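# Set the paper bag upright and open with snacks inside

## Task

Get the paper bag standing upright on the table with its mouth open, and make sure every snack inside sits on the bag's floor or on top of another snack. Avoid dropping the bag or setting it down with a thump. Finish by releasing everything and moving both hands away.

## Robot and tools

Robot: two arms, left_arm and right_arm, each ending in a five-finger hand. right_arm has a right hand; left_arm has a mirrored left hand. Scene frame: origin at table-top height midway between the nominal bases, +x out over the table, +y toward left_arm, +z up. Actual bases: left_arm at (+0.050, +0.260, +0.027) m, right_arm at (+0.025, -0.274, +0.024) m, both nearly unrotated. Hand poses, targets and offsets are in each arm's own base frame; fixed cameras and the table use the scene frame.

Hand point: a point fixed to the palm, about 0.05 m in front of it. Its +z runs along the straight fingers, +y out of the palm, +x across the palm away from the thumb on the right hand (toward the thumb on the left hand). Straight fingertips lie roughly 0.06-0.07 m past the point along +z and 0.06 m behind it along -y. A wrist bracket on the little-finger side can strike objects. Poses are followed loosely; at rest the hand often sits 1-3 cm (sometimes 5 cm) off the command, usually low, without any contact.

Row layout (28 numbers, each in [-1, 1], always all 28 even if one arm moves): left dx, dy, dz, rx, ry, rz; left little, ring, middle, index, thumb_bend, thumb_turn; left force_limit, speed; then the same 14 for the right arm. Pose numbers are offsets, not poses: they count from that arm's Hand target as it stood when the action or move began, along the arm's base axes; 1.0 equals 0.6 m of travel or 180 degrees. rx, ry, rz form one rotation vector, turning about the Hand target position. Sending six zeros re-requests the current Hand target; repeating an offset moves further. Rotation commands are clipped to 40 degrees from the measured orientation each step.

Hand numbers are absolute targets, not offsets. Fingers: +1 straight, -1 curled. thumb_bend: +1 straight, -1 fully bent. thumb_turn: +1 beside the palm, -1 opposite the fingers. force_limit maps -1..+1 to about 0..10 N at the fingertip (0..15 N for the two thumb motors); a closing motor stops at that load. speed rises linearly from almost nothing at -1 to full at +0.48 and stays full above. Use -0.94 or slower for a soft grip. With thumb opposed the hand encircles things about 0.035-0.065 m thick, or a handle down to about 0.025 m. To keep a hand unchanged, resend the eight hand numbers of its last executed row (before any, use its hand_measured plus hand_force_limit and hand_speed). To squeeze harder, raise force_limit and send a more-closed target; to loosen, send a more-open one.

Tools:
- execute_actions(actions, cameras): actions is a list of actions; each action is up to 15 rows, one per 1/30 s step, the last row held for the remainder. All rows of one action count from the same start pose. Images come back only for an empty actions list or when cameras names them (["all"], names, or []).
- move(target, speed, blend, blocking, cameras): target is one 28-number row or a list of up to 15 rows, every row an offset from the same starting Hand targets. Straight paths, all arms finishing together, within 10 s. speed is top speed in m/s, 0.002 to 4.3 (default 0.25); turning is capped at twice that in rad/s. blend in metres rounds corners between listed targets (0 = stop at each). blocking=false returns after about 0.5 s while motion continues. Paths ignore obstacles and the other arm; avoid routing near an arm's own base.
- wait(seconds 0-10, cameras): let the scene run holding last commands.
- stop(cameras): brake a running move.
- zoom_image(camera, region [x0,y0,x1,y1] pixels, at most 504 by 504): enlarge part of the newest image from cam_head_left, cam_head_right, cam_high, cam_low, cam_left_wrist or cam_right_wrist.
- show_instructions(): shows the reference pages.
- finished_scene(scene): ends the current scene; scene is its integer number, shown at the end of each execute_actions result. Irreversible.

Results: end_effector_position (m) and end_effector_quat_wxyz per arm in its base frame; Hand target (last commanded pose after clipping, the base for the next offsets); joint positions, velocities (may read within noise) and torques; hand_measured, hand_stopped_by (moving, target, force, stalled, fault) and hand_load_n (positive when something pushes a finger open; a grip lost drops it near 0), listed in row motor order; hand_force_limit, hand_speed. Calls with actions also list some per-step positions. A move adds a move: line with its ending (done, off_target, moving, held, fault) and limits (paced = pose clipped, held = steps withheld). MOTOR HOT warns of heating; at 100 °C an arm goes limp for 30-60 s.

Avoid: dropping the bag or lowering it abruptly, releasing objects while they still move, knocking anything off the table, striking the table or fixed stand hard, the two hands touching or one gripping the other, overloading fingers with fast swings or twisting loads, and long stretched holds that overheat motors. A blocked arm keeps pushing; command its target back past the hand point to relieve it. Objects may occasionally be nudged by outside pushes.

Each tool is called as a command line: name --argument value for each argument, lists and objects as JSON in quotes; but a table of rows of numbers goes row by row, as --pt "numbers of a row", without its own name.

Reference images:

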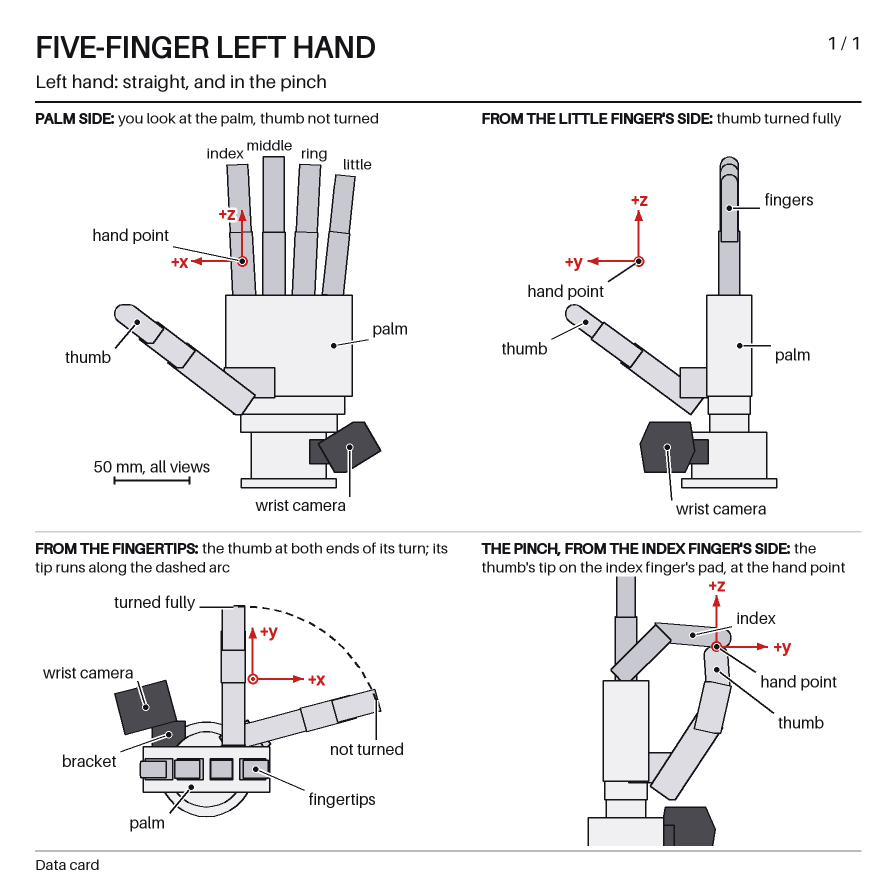

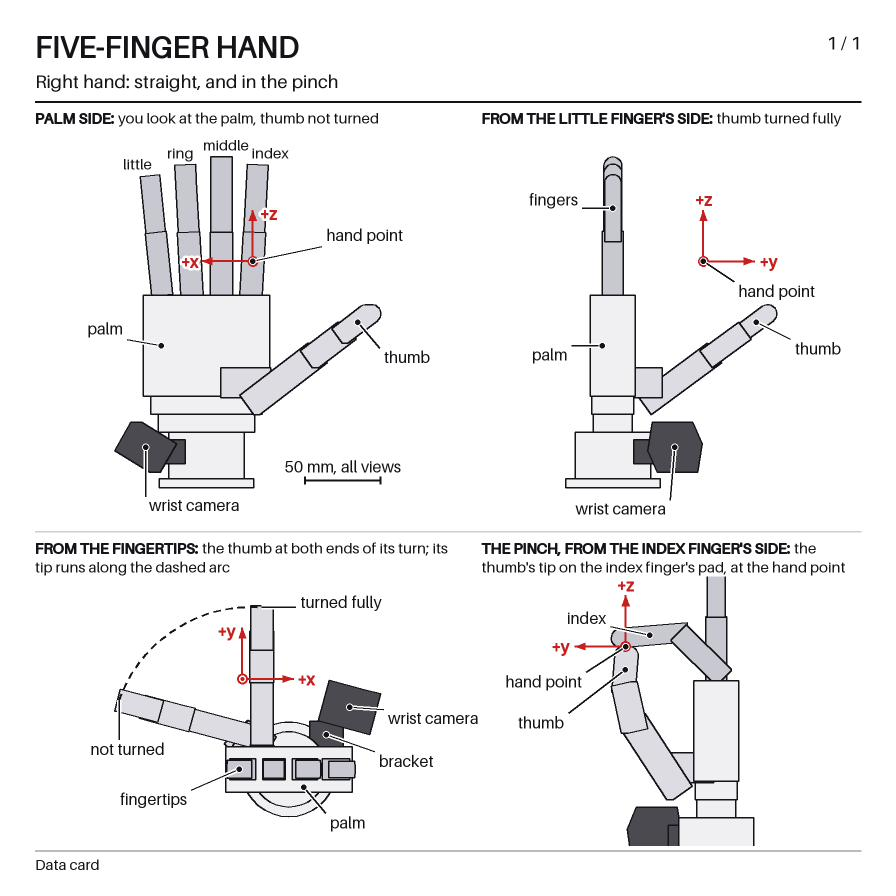

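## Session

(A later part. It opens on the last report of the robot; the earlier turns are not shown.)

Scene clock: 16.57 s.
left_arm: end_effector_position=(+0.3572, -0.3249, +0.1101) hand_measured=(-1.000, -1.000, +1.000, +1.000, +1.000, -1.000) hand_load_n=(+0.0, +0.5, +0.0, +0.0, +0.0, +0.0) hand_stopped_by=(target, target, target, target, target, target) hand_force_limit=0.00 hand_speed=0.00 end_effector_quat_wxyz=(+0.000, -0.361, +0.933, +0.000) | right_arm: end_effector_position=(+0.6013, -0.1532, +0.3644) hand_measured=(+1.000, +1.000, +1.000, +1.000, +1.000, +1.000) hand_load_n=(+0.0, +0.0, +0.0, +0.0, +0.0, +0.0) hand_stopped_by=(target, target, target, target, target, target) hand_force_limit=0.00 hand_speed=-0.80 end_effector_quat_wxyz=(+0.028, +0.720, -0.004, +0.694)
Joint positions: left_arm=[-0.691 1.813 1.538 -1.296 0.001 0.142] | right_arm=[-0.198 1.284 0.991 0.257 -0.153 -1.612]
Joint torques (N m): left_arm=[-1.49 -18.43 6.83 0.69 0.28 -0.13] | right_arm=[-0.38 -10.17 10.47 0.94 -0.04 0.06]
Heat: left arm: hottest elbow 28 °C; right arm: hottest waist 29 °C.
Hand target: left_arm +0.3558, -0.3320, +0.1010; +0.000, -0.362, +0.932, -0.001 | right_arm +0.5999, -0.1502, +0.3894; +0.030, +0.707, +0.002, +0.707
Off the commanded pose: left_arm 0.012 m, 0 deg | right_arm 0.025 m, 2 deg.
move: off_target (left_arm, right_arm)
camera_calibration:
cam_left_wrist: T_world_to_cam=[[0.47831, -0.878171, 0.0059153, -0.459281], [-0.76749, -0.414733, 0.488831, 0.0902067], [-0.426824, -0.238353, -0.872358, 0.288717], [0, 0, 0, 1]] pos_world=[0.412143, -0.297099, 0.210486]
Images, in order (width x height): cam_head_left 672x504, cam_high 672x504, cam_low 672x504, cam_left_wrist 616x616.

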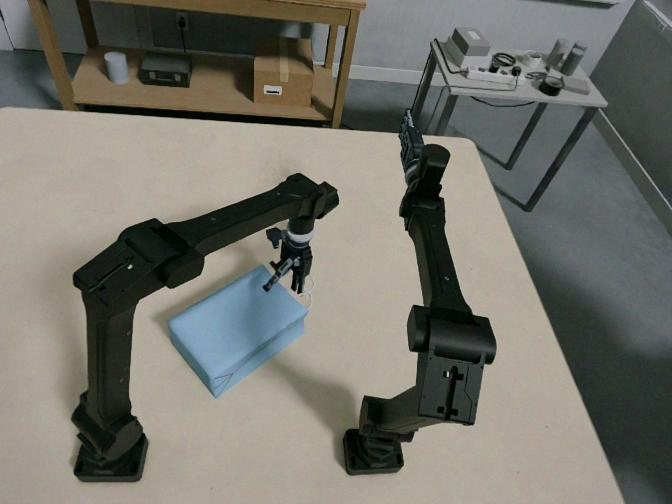

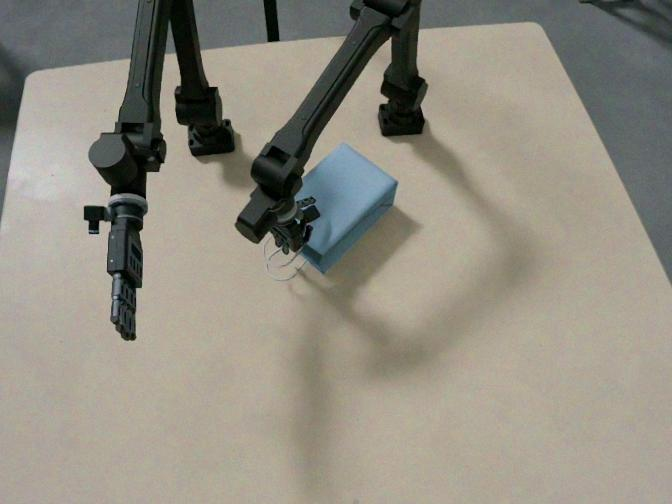

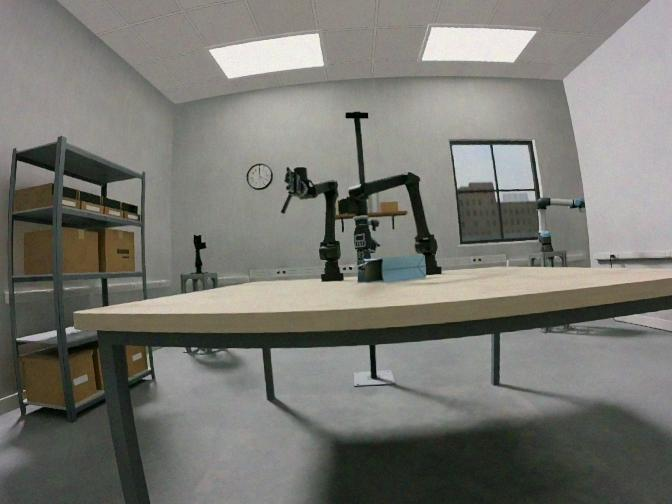

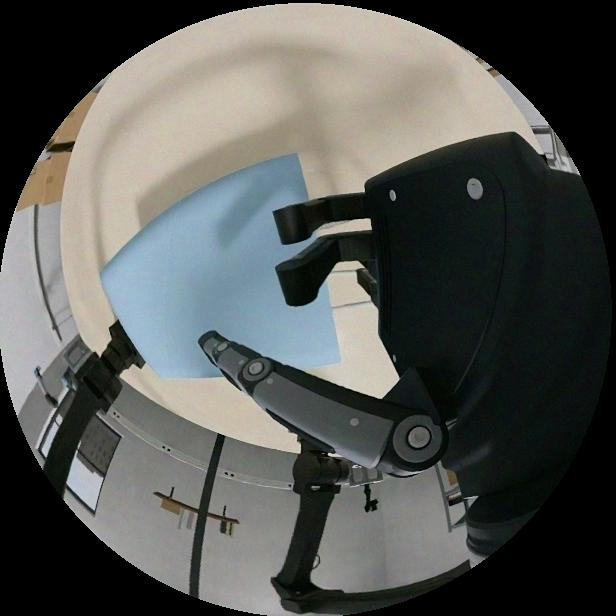

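move --target '[0,0.0,-0.038,0,0,0,-1,-1,1,1,1,-1,0,0,0,0,0,0,0,0,1,1,1,1,1,1,0,-0.8]' --speed 0.12 --cameras '[]'

move --target '[0,0.0,0,0,0,0,-1,-1,0.3,0.3,0.1,-1,-0.2,-0.4,0,0,0,0,0,0,1,1,1,1,1,1,0,-0.8]' --speed 0.12 --cameras '["cam_head_left","cam_high","cam_low","cam_left_wrist"]'

zoom_image --camera "cam_head_left" --region '[230, 210, 340, 340]'

zoom_image --camera "cam_low" --region '[340, 200, 440, 290]'

Scene clock: 18.17 s.
left_arm: end_effector_position=(+0.3579, -0.3254, +0.0889) hand_measured=(-1.000, -1.000, +1.000, +1.000, +1.000, -1.000) hand_load_n=(+0.0, +0.0, +0.0, +0.0, +0.0, +0.0) hand_stopped_by=(target, target, target, target, target, target) hand_force_limit=0.00 hand_speed=0.00 end_effector_quat_wxyz=(+0.001, -0.361, +0.933, -0.002) | right_arm: end_effector_position=(+0.6013, -0.1532, +0.3644) hand_measured=(+1.000, +1.000, +1.000, +1.000, +1.000, +1.000) hand_load_n=(+0.0, +0.0, +0.0, +0.0, +0.0, +0.0) hand_stopped_by=(target, target, target, target, target, target) hand_force_limit=0.00 hand_speed=-0.80 end_effector_quat_wxyz=(+0.028, +0.720, -0.004, +0.694)
Joint positions: left_arm=[-0.691 1.828 1.503 -1.241 0.001 0.142] | right_arm=[-0.198 1.284 0.991 0.257 -0.153 -1.612]
Joint torques (N m): left_arm=[-1.61 -18.2 6.57 0.7 0.27 -0.12] | right_arm=[-0.26 -10.7 10.59 0.72 -0.01 -0.01]
Heat: left arm: hottest elbow 28 °C; right arm: hottest waist 29 °C.
Hand target: left_arm +0.3558, -0.3320, +0.0782; +0.000, -0.362, +0.932, -0.001 | right_arm +0.5999, -0.1502, +0.3894; +0.030, +0.707, +0.002, +0.707
Off the commanded pose: left_arm 0.013 m, 0 deg | right_arm 0.025 m, 2 deg.
move: off_target (left_arm, right_arm)
No camera images: "cameras" was empty.

Scene clock: 19.80 s.
left_arm: end_effector_position=(+0.3578, -0.3255, +0.0889) hand_measured=(-1.000, -1.000, +0.300, +0.300, +0.100, -1.000) hand_load_n=(+0.0, +0.0, +0.0, +0.0, +0.0, +0.0) hand_stopped_by=(target, target, target, target, target, target) hand_force_limit=-0.20 hand_speed=-0.40 end_effector_quat_wxyz=(+0.001, -0.361, +0.932, -0.002) | right_arm: end_effector_position=(+0.6013, -0.1532, +0.3644) hand_measured=(+1.000, +1.000, +1.000, +1.000, +1.000, +1.000) hand_load_n=(+0.0, +0.0, +0.0, -0.5, +0.0, +0.0) hand_stopped_by=(target, target, target, target, target, target) hand_force_limit=0.00 hand_speed=-0.80 end_effector_quat_wxyz=(+0.028, +0.720, -0.004, +0.694)
Joint positions: left_arm=[-0.691 1.828 1.503 -1.241 0.001 0.14] | right_arm=[-0.198 1.284 0.991 0.257 -0.153 -1.612]
Joint torques (N m): left_arm=[-1.55 -18.26 6.58 0.68 0.27 -0.12] | right_arm=[-0.73 -9.88 10.8 0.84 -0.05 0.03]
Heat: left arm: hottest elbow 28 °C; right arm: hottest waist 29 °C.
Hand target: left_arm +0.3558, -0.3320, +0.0782; +0.000, -0.362, +0.932, -0.001 | right_arm +0.5999, -0.1502, +0.3894; +0.030, +0.707, +0.002, +0.707
Off the commanded pose: left_arm 0.013 m, 0 deg | right_arm 0.025 m, 2 deg.
move: off_target (left_arm, right_arm)
camera_calibration:
cam_left_wrist: T_world_to_cam=[[0.479682, -0.877384, 0.0101662, -0.460559], [-0.768568, -0.414544, 0.487295, 0.101382], [-0.423331, -0.24156, -0.873178, 0.268101], [0, 0, 0, 1]] pos_world=[0.412337, -0.297297, 0.189379]
Images, in order (width x height): cam_head_left 672x504, cam_high 672x504, cam_low 672x504, cam_left_wrist 616x616.

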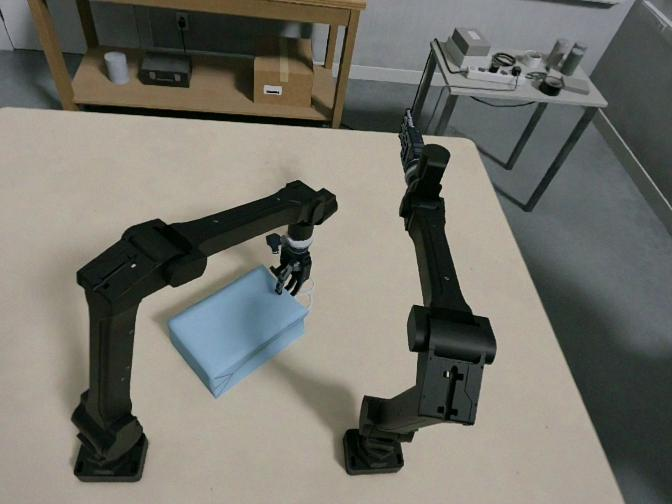

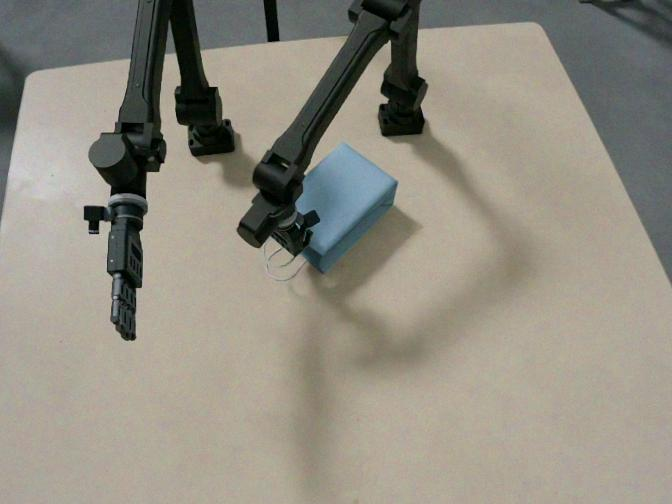

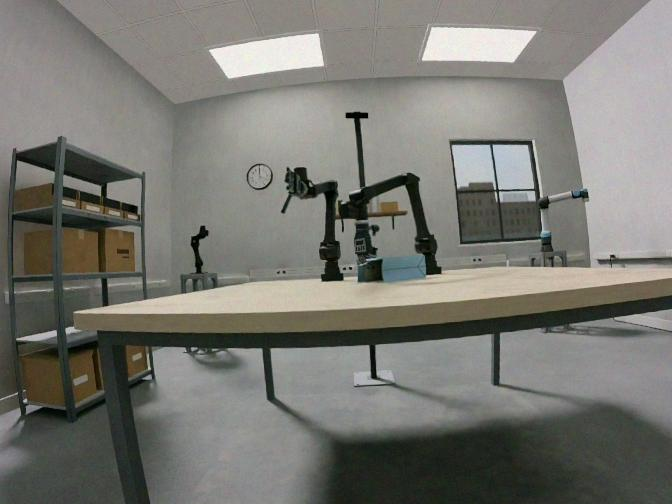

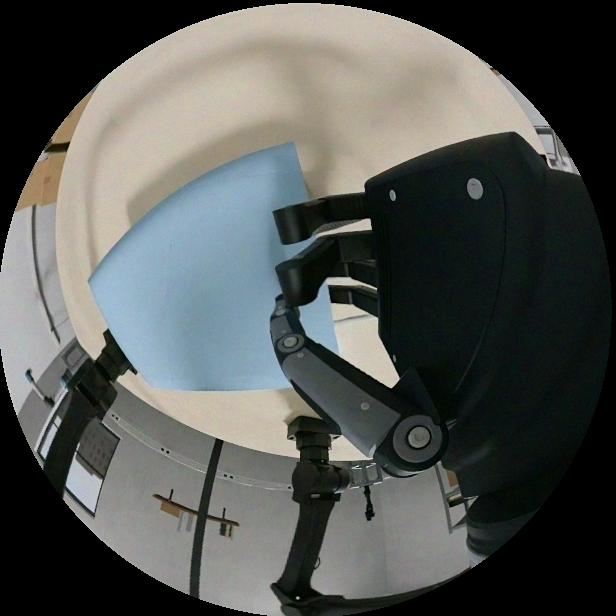

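Scaled by 3.877 from the camera's 672x504 image, which has a finer 960x720 frame.

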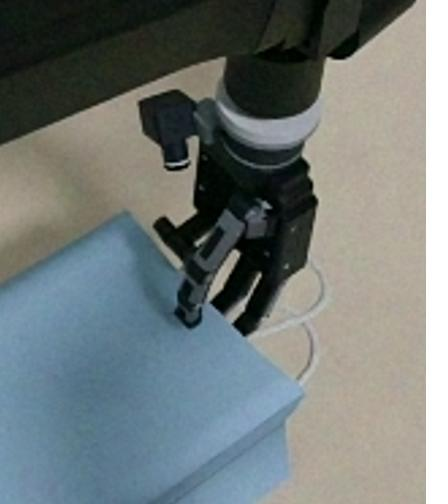

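Scaled by 5.040 from the camera's 672x504 image, which has a finer 960x720 frame.

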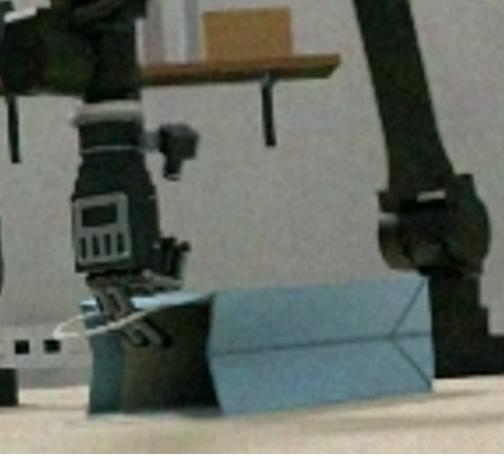

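move --target '[0,0.0,0,0,0,0,-1,-1,-0.5,-0.5,-0.3,-1,-0.3,-0.75,0,0,0,0,0,0,1,1,1,1,1,1,0,-0.8]' --speed 0.12 --cameras '[]'

move --target '[0,0.0,0,0,0,0,-1,-1,-0.7,-0.7,-0.5,-1,0.2,-0.85,0,0,0,0,0,0,1,1,1,1,1,1,0,-0.8]' --speed 0.12 --cameras '["cam_head_left","cam_high","cam_low","cam_left_wrist"]'

zoom_image --camera "cam_head_left" --region '[230, 210, 340, 340]'

zoom_image --camera "cam_low" --region '[340, 200, 440, 290]'

Scene clock: 21.33 s.
left_arm: end_effector_position=(+0.3578, -0.3256, +0.0889) hand_measured=(-1.000, -1.000, -0.204, -0.226, -0.158, -1.000) hand_load_n=(+0.5, +0.0, +6.5, +6.5, +6.0, +0.0) hand_stopped_by=(target, target, force, force, force, target) hand_force_limit=-0.30 hand_speed=-0.75 end_effector_quat_wxyz=(+0.001, -0.362, +0.932, -0.002) | right_arm: end_effector_position=(+0.6013, -0.1532, +0.3644) hand_measured=(+1.000, +1.000, +1.000, +1.000, +1.000, +1.000) hand_load_n=(+0.0, +0.0, +0.0, +0.0, +0.0, +0.0) hand_stopped_by=(target, target, target, target, target, target) hand_force_limit=0.00 hand_speed=-0.80 end_effector_quat_wxyz=(+0.028, +0.720, -0.004, +0.694)
Joint positions: left_arm=[-0.691 1.828 1.503 -1.241 0.001 0.139] | right_arm=[-0.198 1.284 0.991 0.257 -0.153 -1.612]
Joint torques (N m): left_arm=[-1.61 -18.14 6.58 0.69 0.27 -0.12] | right_arm=[-0.21 -11.05 10.62 0.94 -0.1 -0.01]
Heat: left arm: hottest elbow 28 °C; right arm: hottest waist 29 °C.
Hand target: left_arm +0.3558, -0.3320, +0.0782; +0.000, -0.362, +0.932, -0.001 | right_arm +0.5999, -0.1502, +0.3894; +0.030, +0.707, +0.002, +0.707
Off the commanded pose: left_arm 0.013 m, 0 deg | right_arm 0.025 m, 2 deg.
move: off_target (left_arm, right_arm)
No camera images: "cameras" was empty.

Scene clock: 22.13 s.
left_arm: end_effector_position=(+0.3578, -0.3256, +0.0889) hand_measured=(-1.000, -1.000, -0.204, -0.226, -0.164, -1.000) hand_load_n=(+0.5, +0.0, +6.5, +6.5, +9.0, +0.0) hand_stopped_by=(target, target, force, force, force, target) hand_force_limit=0.20 hand_speed=-0.85 end_effector_quat_wxyz=(+0.001, -0.362, +0.932, -0.002) | right_arm: end_effector_position=(+0.6013, -0.1532, +0.3644) hand_measured=(+1.000, +1.000, +1.000, +1.000, +1.000, +1.000) hand_load_n=(+0.0, +0.0, +0.0, +0.0, -0.5, +0.0) hand_stopped_by=(target, target, target, target, target, target) hand_force_limit=0.00 hand_speed=-0.80 end_effector_quat_wxyz=(+0.028, +0.720, -0.004, +0.694)
Joint positions: left_arm=[-0.691 1.828 1.503 -1.241 0.001 0.139] | right_arm=[-0.198 1.284 0.991 0.257 -0.153 -1.612]
Joint torques (N m): left_arm=[-1.55 -18.2 6.58 0.69 0.27 -0.12] | right_arm=[0.03 -10.81 10.55 1.02 -0.02 -0.02]
Heat: left arm: hottest elbow 28 °C; right arm: hottest waist 29 °C.
Hand target: left_arm +0.3558, -0.3320, +0.0782; +0.000, -0.362, +0.932, -0.001 | right_arm +0.5999, -0.1502, +0.3894; +0.030, +0.707, +0.002, +0.707
Off the commanded pose: left_arm 0.013 m, 0 deg | right_arm 0.025 m, 2 deg.
move: off_target (left_arm, right_arm)
camera_calibration:
cam_left_wrist: T_world_to_cam=[[0.481003, -0.87666, 0.010187, -0.460933], [-0.767914, -0.415673, 0.487364, 0.100644], [-0.423018, -0.242246, -0.87314, 0.267693], [0, 0, 0, 1]] pos_world=[0.412235, -0.297399, 0.189379]
Images, in order (width x height): cam_head_left 672x504, cam_high 672x504, cam_low 672x504, cam_left_wrist 616x616.

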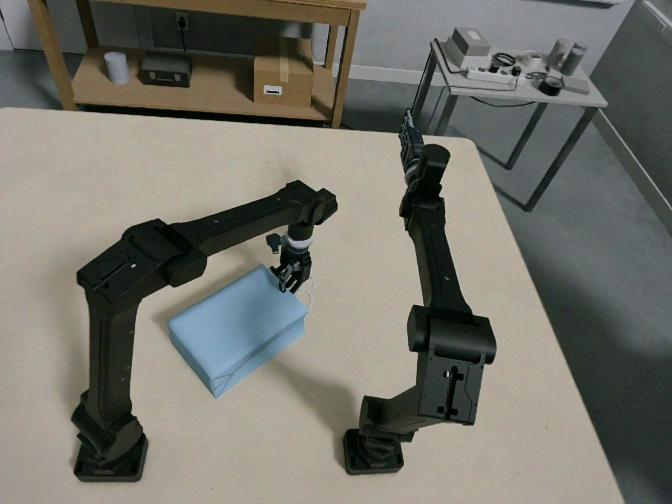

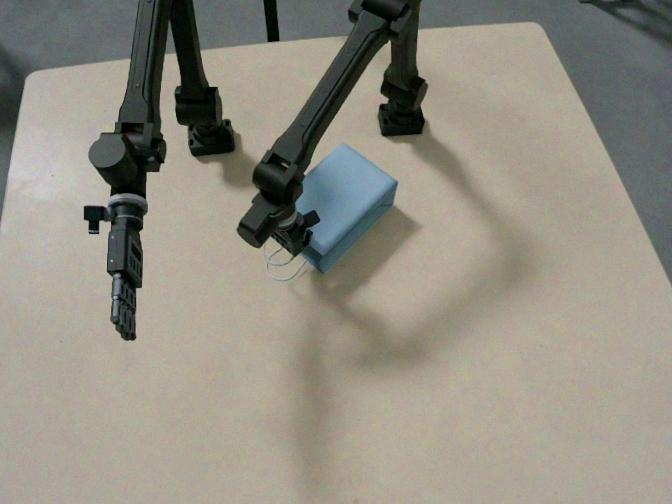

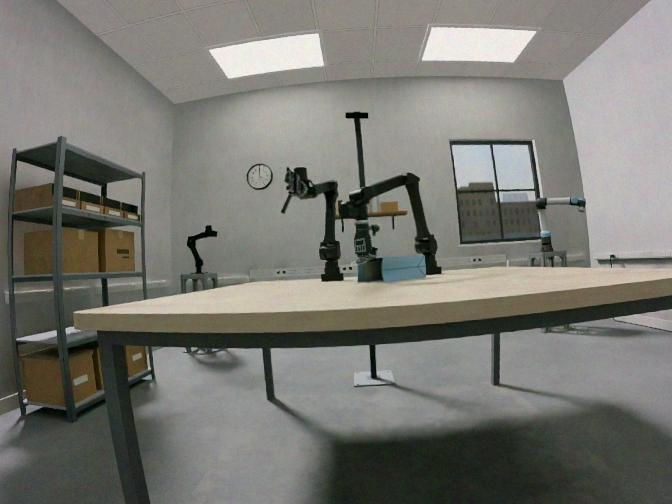

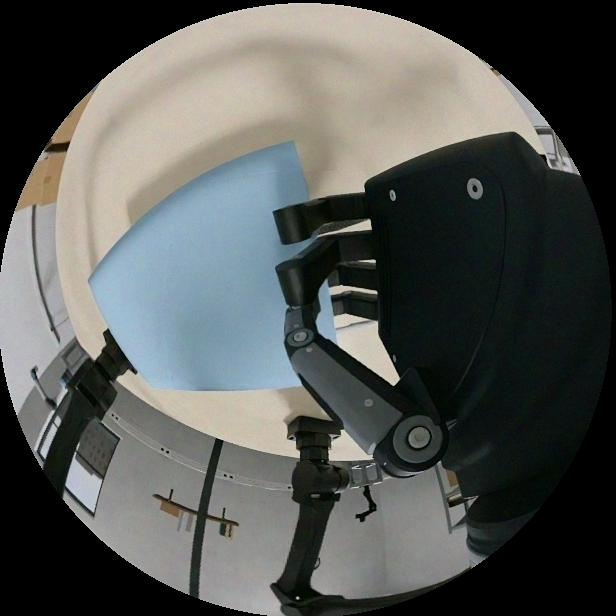

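Scaled by 3.877 from the camera's 672x504 image, which has a finer 960x720 frame.

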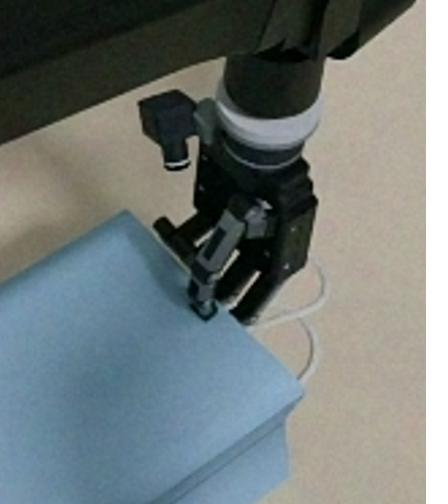

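Scaled by 5.040 from the camera's 672x504 image, which has a finer 960x720 frame.

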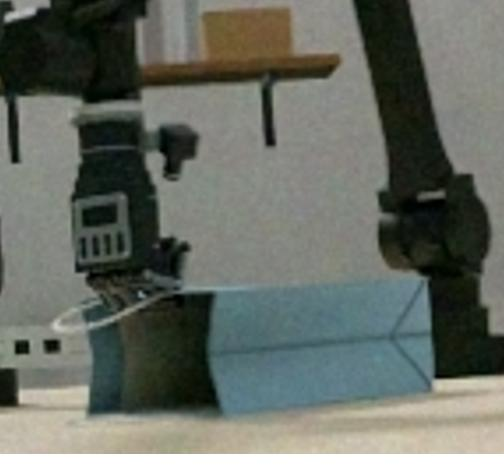

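move --pt "0.007 0.018 0.134 -0.0615 -0.0562 0 -1 -1 -0.7 -0.7 -0.5 -1 0.2 -0.85 0 0 0 0 0 0 1 1 1 1 1 1 0 -0.8" --pt "0.0103 0.0217 0.2207 -0.123 -0.1123 0 -1 -1 -0.7 -0.7 -0.5 -1 0.2 -0.85 0 0 0 0 0 0 1 1 1 1 1 1 0 -0.8" --pt "0.0053 0.0267 0.2845 -0.1845 -0.1685 0 -1 -1 -0.7 -0.7 -0.5 -1 0.2 -0.85 0 0 0 0 0 0 1 1 1 1 1 1 0 -0.8" --pt "0.0003 0.0317 0.3263 -0.246 -0.2247 0 -1 -1 -0.7 -0.7 -0.5 -1 0.2 -0.85 0 0 0 0 0 0 1 1 1 1 1 1 0 -0.8" --speed 0.1 --blend 0.02 --cameras '["cam_head_left","cam_high","cam_low","cam_left_wrist"]'

zoom_image --camera "cam_low" --region '[330, 180, 440, 290]'

Scene clock: 29.00 s.
left_arm: end_effector_position=(+0.3496, -0.3180, +0.2600) hand_measured=(-1.000, -1.000, -0.204, -0.226, -0.164, -1.000) hand_load_n=(+0.0, +0.0, +6.5, +7.0, +9.5, +0.0) hand_stopped_by=(target, target, force, force, force, target) hand_force_limit=0.20 hand_speed=-0.85 end_effector_quat_wxyz=(+0.170, -0.307, +0.822, -0.447) | right_arm: end_effector_position=(+0.6013, -0.1532, +0.3644) hand_measured=(+1.000, +1.000, +1.000, +1.000, +1.000, +1.000) hand_load_n=(+0.0, +0.0, +0.0, +0.0, +0.0, +0.0) hand_stopped_by=(target, target, target, target, target, target) hand_force_limit=0.00 hand_speed=-0.80 end_effector_quat_wxyz=(+0.028, +0.720, -0.004, +0.694)
Joint positions: left_arm=[-0.608 1.092 0.984 -0.478 0.202 0.139] | right_arm=[-0.198 1.284 0.991 0.257 -0.153 -1.612]
Joint torques (N m): left_arm=[0.97 -11.11 8.27 3.03 0.46 -0.13] | right_arm=[-0.03 -10.93 10.61 0.96 -0.02 0.05]
Heat: left arm: hottest elbow 28 °C; right arm: hottest waist 29 °C.
Hand target: left_arm +0.3560, -0.3130, +0.2740; +0.180, -0.313, +0.807, -0.466 | right_arm +0.5999, -0.1502, +0.3894; +0.030, +0.707, +0.002, +0.707
Off the commanded pose: left_arm 0.016 m, 3 deg | right_arm 0.025 m, 2 deg.
move: off_target (left_arm, right_arm)
camera_calibration:
cam_left_wrist: T_world_to_cam=[[0.161547, -0.55166, 0.818275, -0.447056], [-0.98297, -0.163549, 0.083802, 0.274435], [0.0875975, -0.817877, -0.568686, -0.0252176], [0, 0, 0, 1]] pos_world=[0.344191, -0.222365, 0.328476]
Images, in order (width x height): cam_head_left 672x504, cam_high 672x504, cam_low 672x504, cam_left_wrist 616x616.

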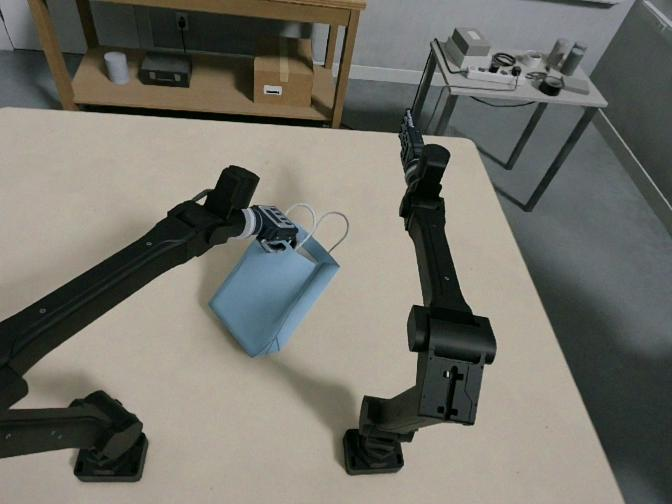

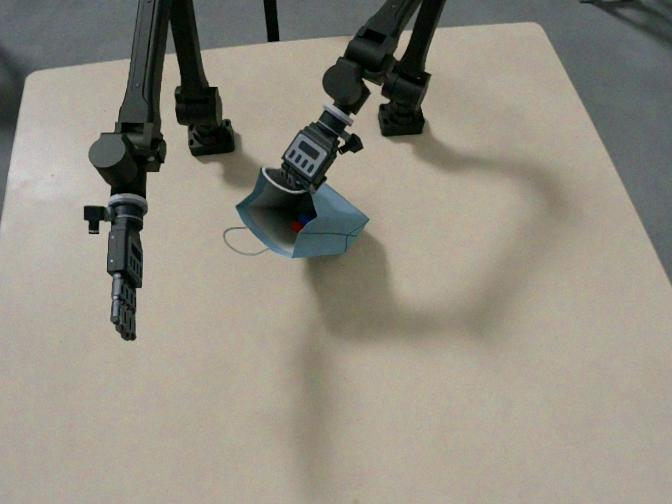

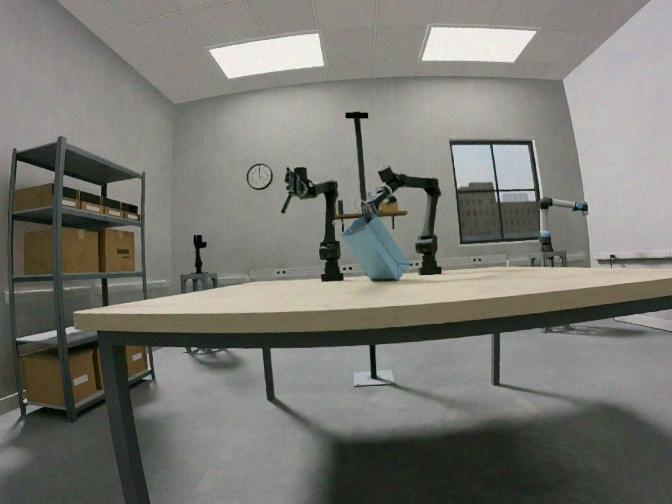

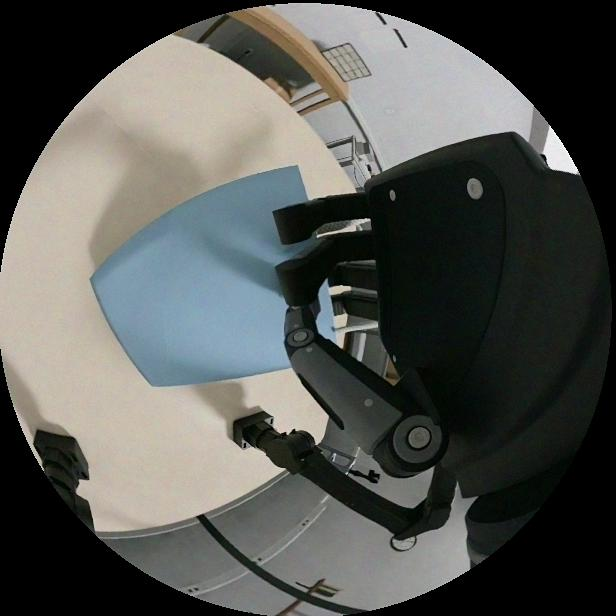

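Scaled by 4.582 from the camera's 672x504 image, which has a finer 960x720 frame.

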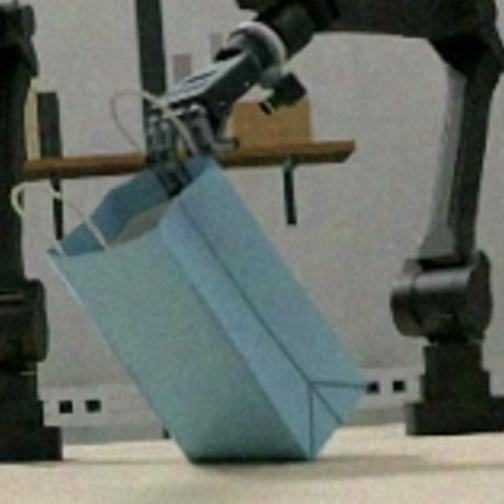

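move --pt "-0.0652 0.0713 0.0007 -0.041 -0.0374 0 -1 -1 -0.7 -0.7 -0.5 -1 0.2 -0.85 0 0 0 0 0 0 1 1 1 1 1 1 0 -0.8" --pt "-0.1157 0.1267 -0.02 -0.0615 -0.0562 0 -1 -1 -0.7 -0.7 -0.5 -1 0.2 -0.85 0 0 0 0 0 0 1 1 1 1 1 1 0 -0.8" --speed 0.07 --blend 0.01 --cameras '["cam_high","cam_low","cam_left_wrist"]'

zoom_image --camera "cam_low" --region '[330, 180, 440, 290]'

Scene clock: 32.07 s.
left_arm: end_effector_position=(+0.2827, -0.2410, +0.2527) hand_measured=(-1.000, -1.000, -0.204, -0.226, -0.164, -1.000) hand_load_n=(+0.0, +0.0, +6.5, +7.0, +9.5, +0.0) hand_stopped_by=(target, target, force, force, force, target) hand_force_limit=0.20 hand_speed=-0.85 end_effector_quat_wxyz=(+0.210, -0.284, +0.753, -0.554) | right_arm: end_effector_position=(+0.6013, -0.1532, +0.3644) hand_measured=(+1.000, +1.000, +1.000, +1.000, +1.000, +1.000) hand_load_n=(+0.0, +0.0, +0.0, +0.0, +0.0, +0.0) hand_stopped_by=(target, target, target, target, target, target) hand_force_limit=0.00 hand_speed=-0.80 end_effector_quat_wxyz=(+0.028, +0.720, -0.004, +0.694)
Joint positions: left_arm=[-0.452 0.664 0.596 -0.257 0.377 0.125] | right_arm=[-0.198 1.284 0.991 0.257 -0.153 -1.612]
Joint velocities: left_arm=[within noise] | right_arm=[-0.005 -0.015 0.002 0.007 -0.154 0.022]
Joint torques (N m): left_arm=[0.97 -3.84 8.35 3.18 0.47 -0.13] | right_arm=[-0.38 -10.99 10.67 0.98 -0.04 0]
Heat: left arm: hottest elbow 28 °C; right arm: hottest waist 29 °C.
Hand target: left_arm +0.2866, -0.2370, +0.2620; +0.220, -0.287, +0.740, -0.568 | right_arm +0.5999, -0.1502, +0.3894; +0.030, +0.707, +0.002, +0.707
Off the commanded pose: left_arm 0.011 m, 2 deg | right_arm 0.025 m, 2 deg.
move: off_target (left_arm, right_arm)
camera_calibration:
cam_left_wrist: T_world_to_cam=[[0.00878596, -0.37012, 0.928942, -0.328865], [-0.984781, -0.164461, -0.0562123, 0.257568], [0.17358, -0.914311, -0.365932, -0.0592447], [0, 0, 0, 1]] pos_world=[0.266821, -0.133528, 0.298296]
Images, in order (width x height): cam_high 672x504, cam_low 672x504, cam_left_wrist 616x616.

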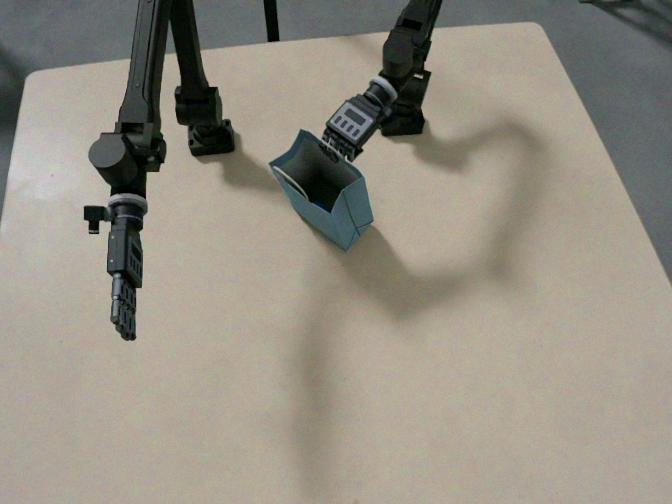

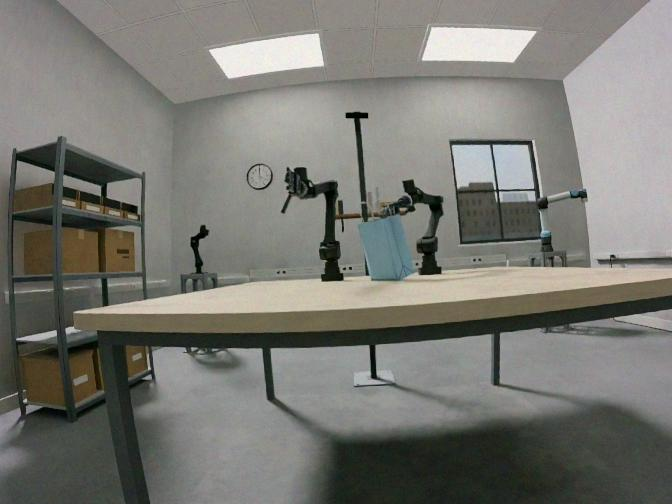

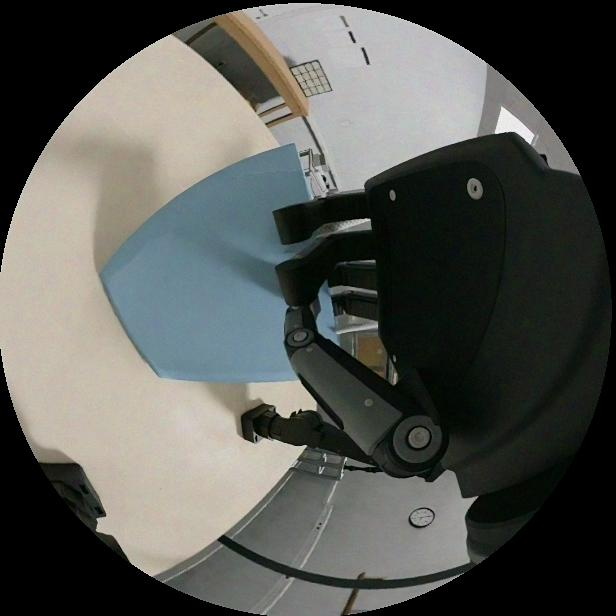

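Scaled by 4.582 from the camera's 672x504 image, which has a finer 960x720 frame.

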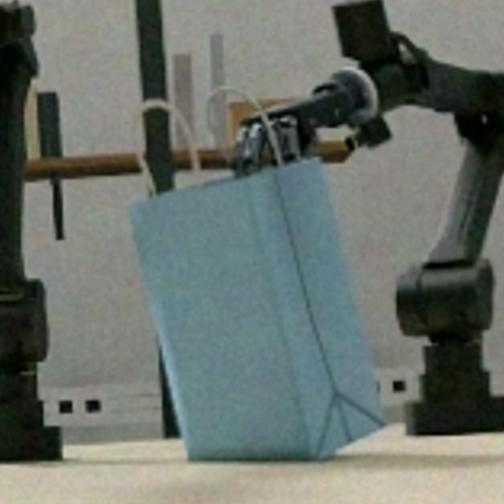

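move --target '[-0.0615,0.0673,-0.035,0,0,0,-1,-1,-0.7,-0.7,-0.5,-1,0.2,-0.85,0,0,0,0,0,0,1,1,1,1,1,1,0,-0.8]' --speed 0.06 --cameras '["cam_high","cam_low","cam_left_wrist"]'

zoom_image --camera "cam_low" --region '[330, 180, 440, 290]'

zoom_image --camera "cam_high" --region '[260, 60, 440, 260]'

Scene clock: 34.03 s.
left_arm: end_effector_position=(+0.2487, -0.2023, +0.2436) hand_measured=(-1.000, -1.000, -0.204, -0.226, -0.164, -1.000) hand_load_n=(+0.0, +0.0, +6.5, +7.0, +9.5, +0.0) hand_stopped_by=(target, target, force, force, force, target) hand_force_limit=0.20 hand_speed=-0.85 end_effector_quat_wxyz=(+0.217, -0.282, +0.740, -0.571) | right_arm: end_effector_position=(+0.6013, -0.1532, +0.3644) hand_measured=(+1.000, +1.000, +1.000, +1.000, +1.000, +1.000) hand_load_n=(+0.0, +0.0, +0.0, +0.0, +0.0, +0.0) hand_stopped_by=(target, target, target, target, target, target) hand_force_limit=0.00 hand_speed=-0.80 end_effector_quat_wxyz=(+0.028, +0.720, -0.004, +0.694)
Joint positions: left_arm=[-0.323 0.461 0.495 -0.328 0.501 0.145] | right_arm=[-0.198 1.284 0.991 0.257 -0.153 -1.612]
Joint torques (N m): left_arm=[1.03 -1.44 8.46 1.52 0.49 0.08] | right_arm=[-0.85 -10.99 10.58 0.9 0 0.02]
Heat: left arm: hottest elbow 28 °C; right arm: hottest waist 29 °C.
Hand target: left_arm +0.2497, -0.1966, +0.2410; +0.220, -0.287, +0.740, -0.568 | right_arm +0.5999, -0.1502, +0.3894; +0.030, +0.707, +0.002, +0.707
Off the commanded pose: left_arm 0.006 m, 1 deg | right_arm 0.025 m, 2 deg.
move: off_target (right_arm)
camera_calibration:
cam_left_wrist: T_world_to_cam=[[-0.0160596, -0.33851, 0.940826, -0.296087], [-0.982031, -0.171613, -0.0785094, 0.23323], [0.188034, -0.925181, -0.329671, -0.0359558], [0, 0, 0, 1]] pos_world=[0.231045, -0.0934689, 0.285024]
Images, in order (width x height): cam_high 672x504, cam_low 672x504, cam_left_wrist 616x616.

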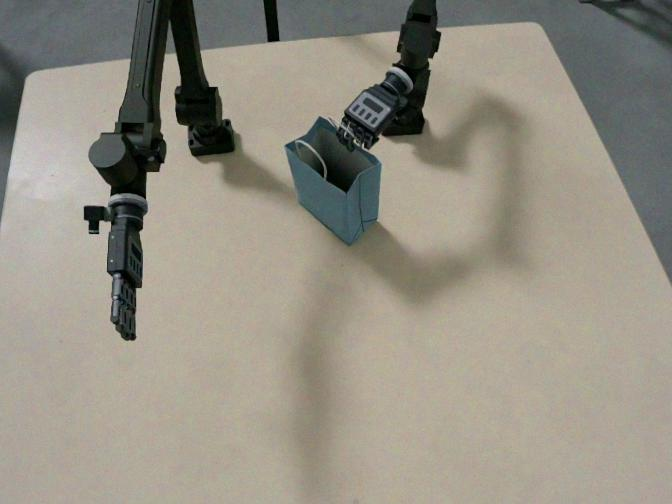

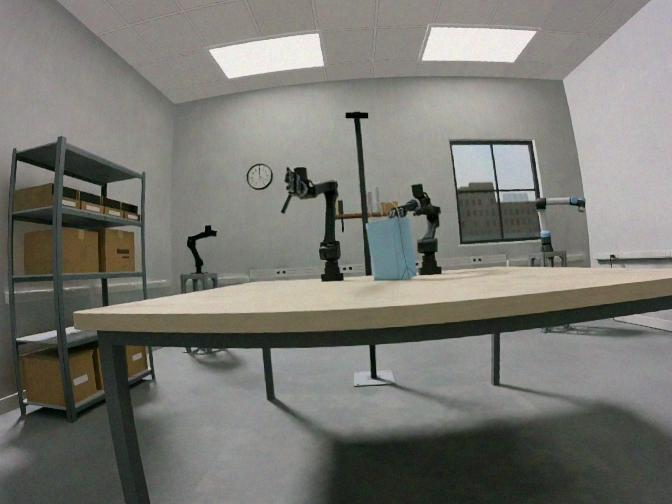

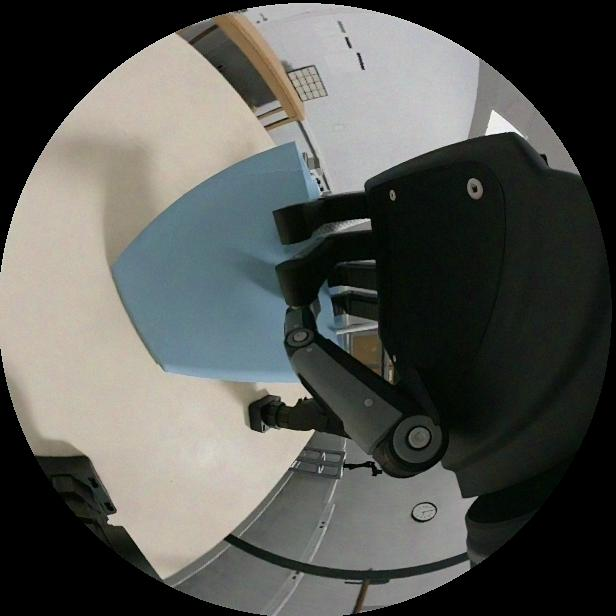

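Scaled by 4.582 from the camera's 672x504 image, which has a finer 960x720 frame.

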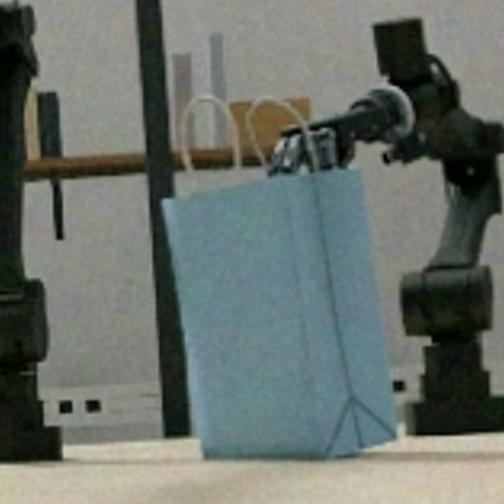

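Scaled by 2.520 from the camera's 672x504 image, which has a finer 960x720 frame.

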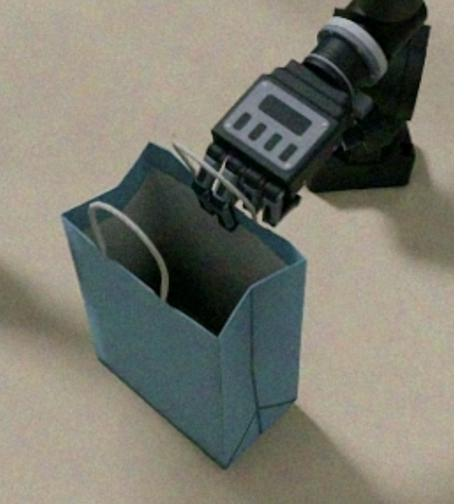

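move --target '[-0.03,0.033,-0.0125,0,0,0,-1,-1,-0.7,-0.7,-0.5,-1,0.2,-0.85,0,0,0,0,0,0,1,1,1,1,1,1,0,-0.8]' --speed 0.06 --cameras '["cam_high","cam_low","cam_left_wrist"]'

zoom_image --camera "cam_low" --region '[330, 180, 440, 290]'

zoom_image --camera "cam_high" --region '[260, 60, 440, 260]'

Scene clock: 37.30 s.
left_arm: end_effector_position=(+0.2312, -0.1821, +0.2360) hand_measured=(-1.000, -1.000, -0.204, -0.226, -0.164, -1.000) hand_load_n=(+0.0, +0.0, +6.5, +6.5, +9.5, +0.0) hand_stopped_by=(target, target, force, force, force, target) hand_force_limit=0.20 hand_speed=-0.85 end_effector_quat_wxyz=(+0.216, -0.283, +0.740, -0.570) | right_arm: end_effector_position=(+0.6013, -0.1532, +0.3644) hand_measured=(+1.000, +1.000, +1.000, +1.000, +1.000, +1.000) hand_load_n=(+0.0, +0.0, +0.0, +0.0, +0.0, +0.0) hand_stopped_by=(target, target, target, target, target, target) hand_force_limit=0.00 hand_speed=-0.80 end_effector_quat_wxyz=(+0.028, +0.720, -0.004, +0.694)
Joint positions: left_arm=[-0.228 0.368 0.464 -0.411 0.592 0.177] | right_arm=[-0.198 1.284 0.991 0.257 -0.153 -1.612]
Joint torques (N m): left_arm=[0.97 -0.67 8.32 1.51 0.54 0.08] | right_arm=[-0.62 -11.22 10.56 0.73 -0.03 0.04]
Heat: left arm: hottest elbow 28 °C; right arm: hottest waist 29 °C.
Hand target: left_arm +0.2317, -0.1768, +0.2335; +0.220, -0.287, +0.740, -0.568 | right_arm +0.5999, -0.1502, +0.3894; +0.030, +0.707, +0.002, +0.707
Off the commanded pose: left_arm 0.006 m, 1 deg | right_arm 0.025 m, 2 deg.
move: off_target (right_arm)
camera_calibration:
cam_left_wrist: T_world_to_cam=[[-0.0127313, -0.338506, 0.940878, -0.283202], [-0.982196, -0.172141, -0.0752228, 0.218101], [0.187427, -0.925084, -0.330288, -0.0161587], [0, 0, 0, 1]] pos_world=[0.213641, -0.0732695, 0.277528]
Images, in order (width x height): cam_high 672x504, cam_low 672x504, cam_left_wrist 616x616.

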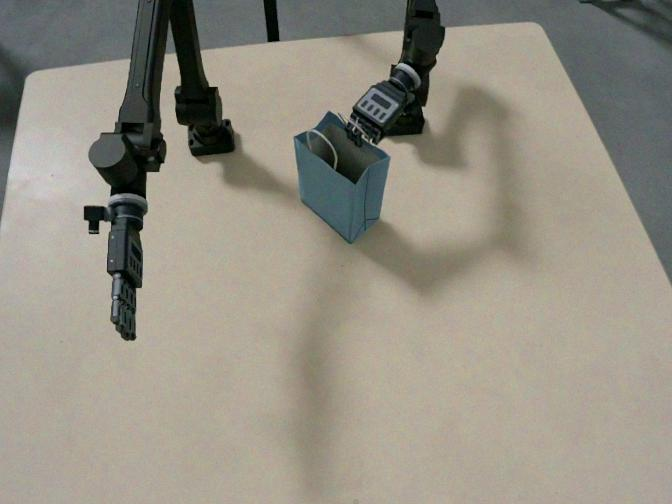

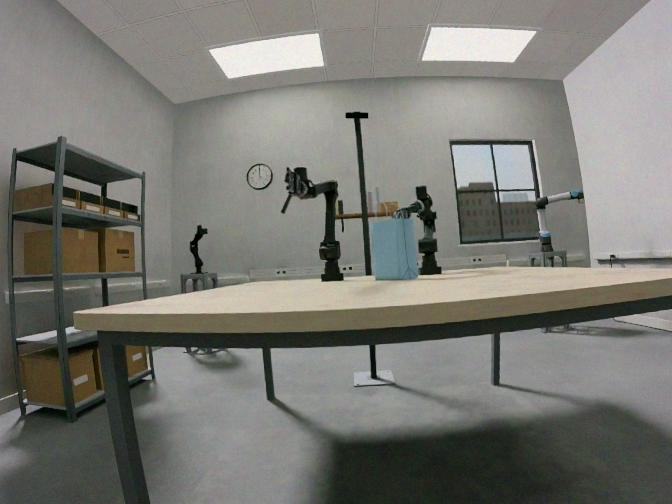

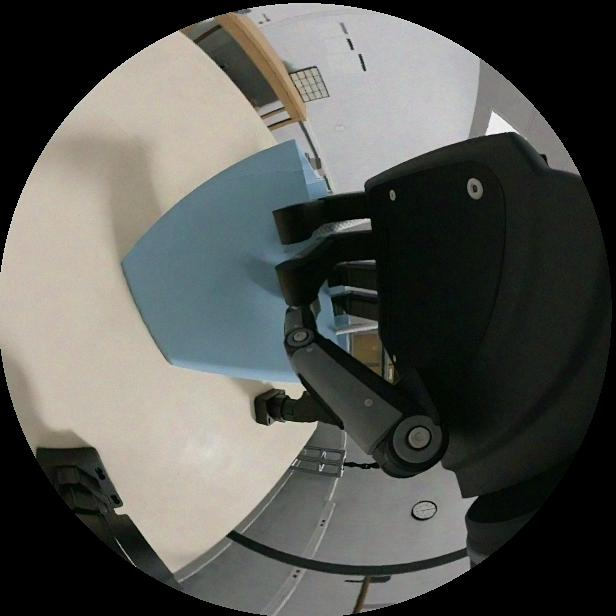

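Scaled by 4.582 from the camera's 672x504 image, which has a finer 960x720 frame.

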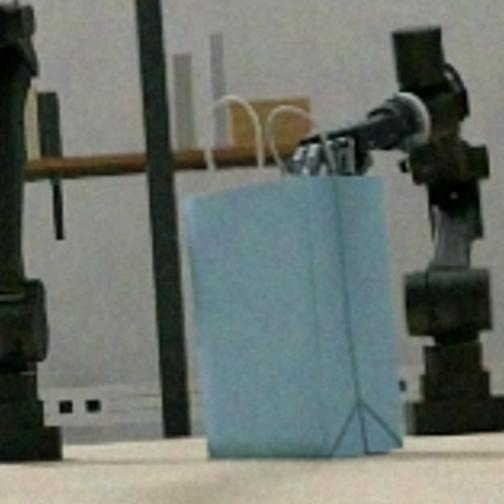

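Scaled by 2.520 from the camera's 672x504 image, which has a finer 960x720 frame.

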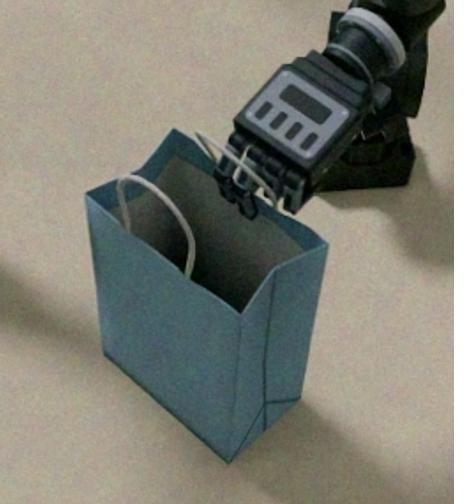

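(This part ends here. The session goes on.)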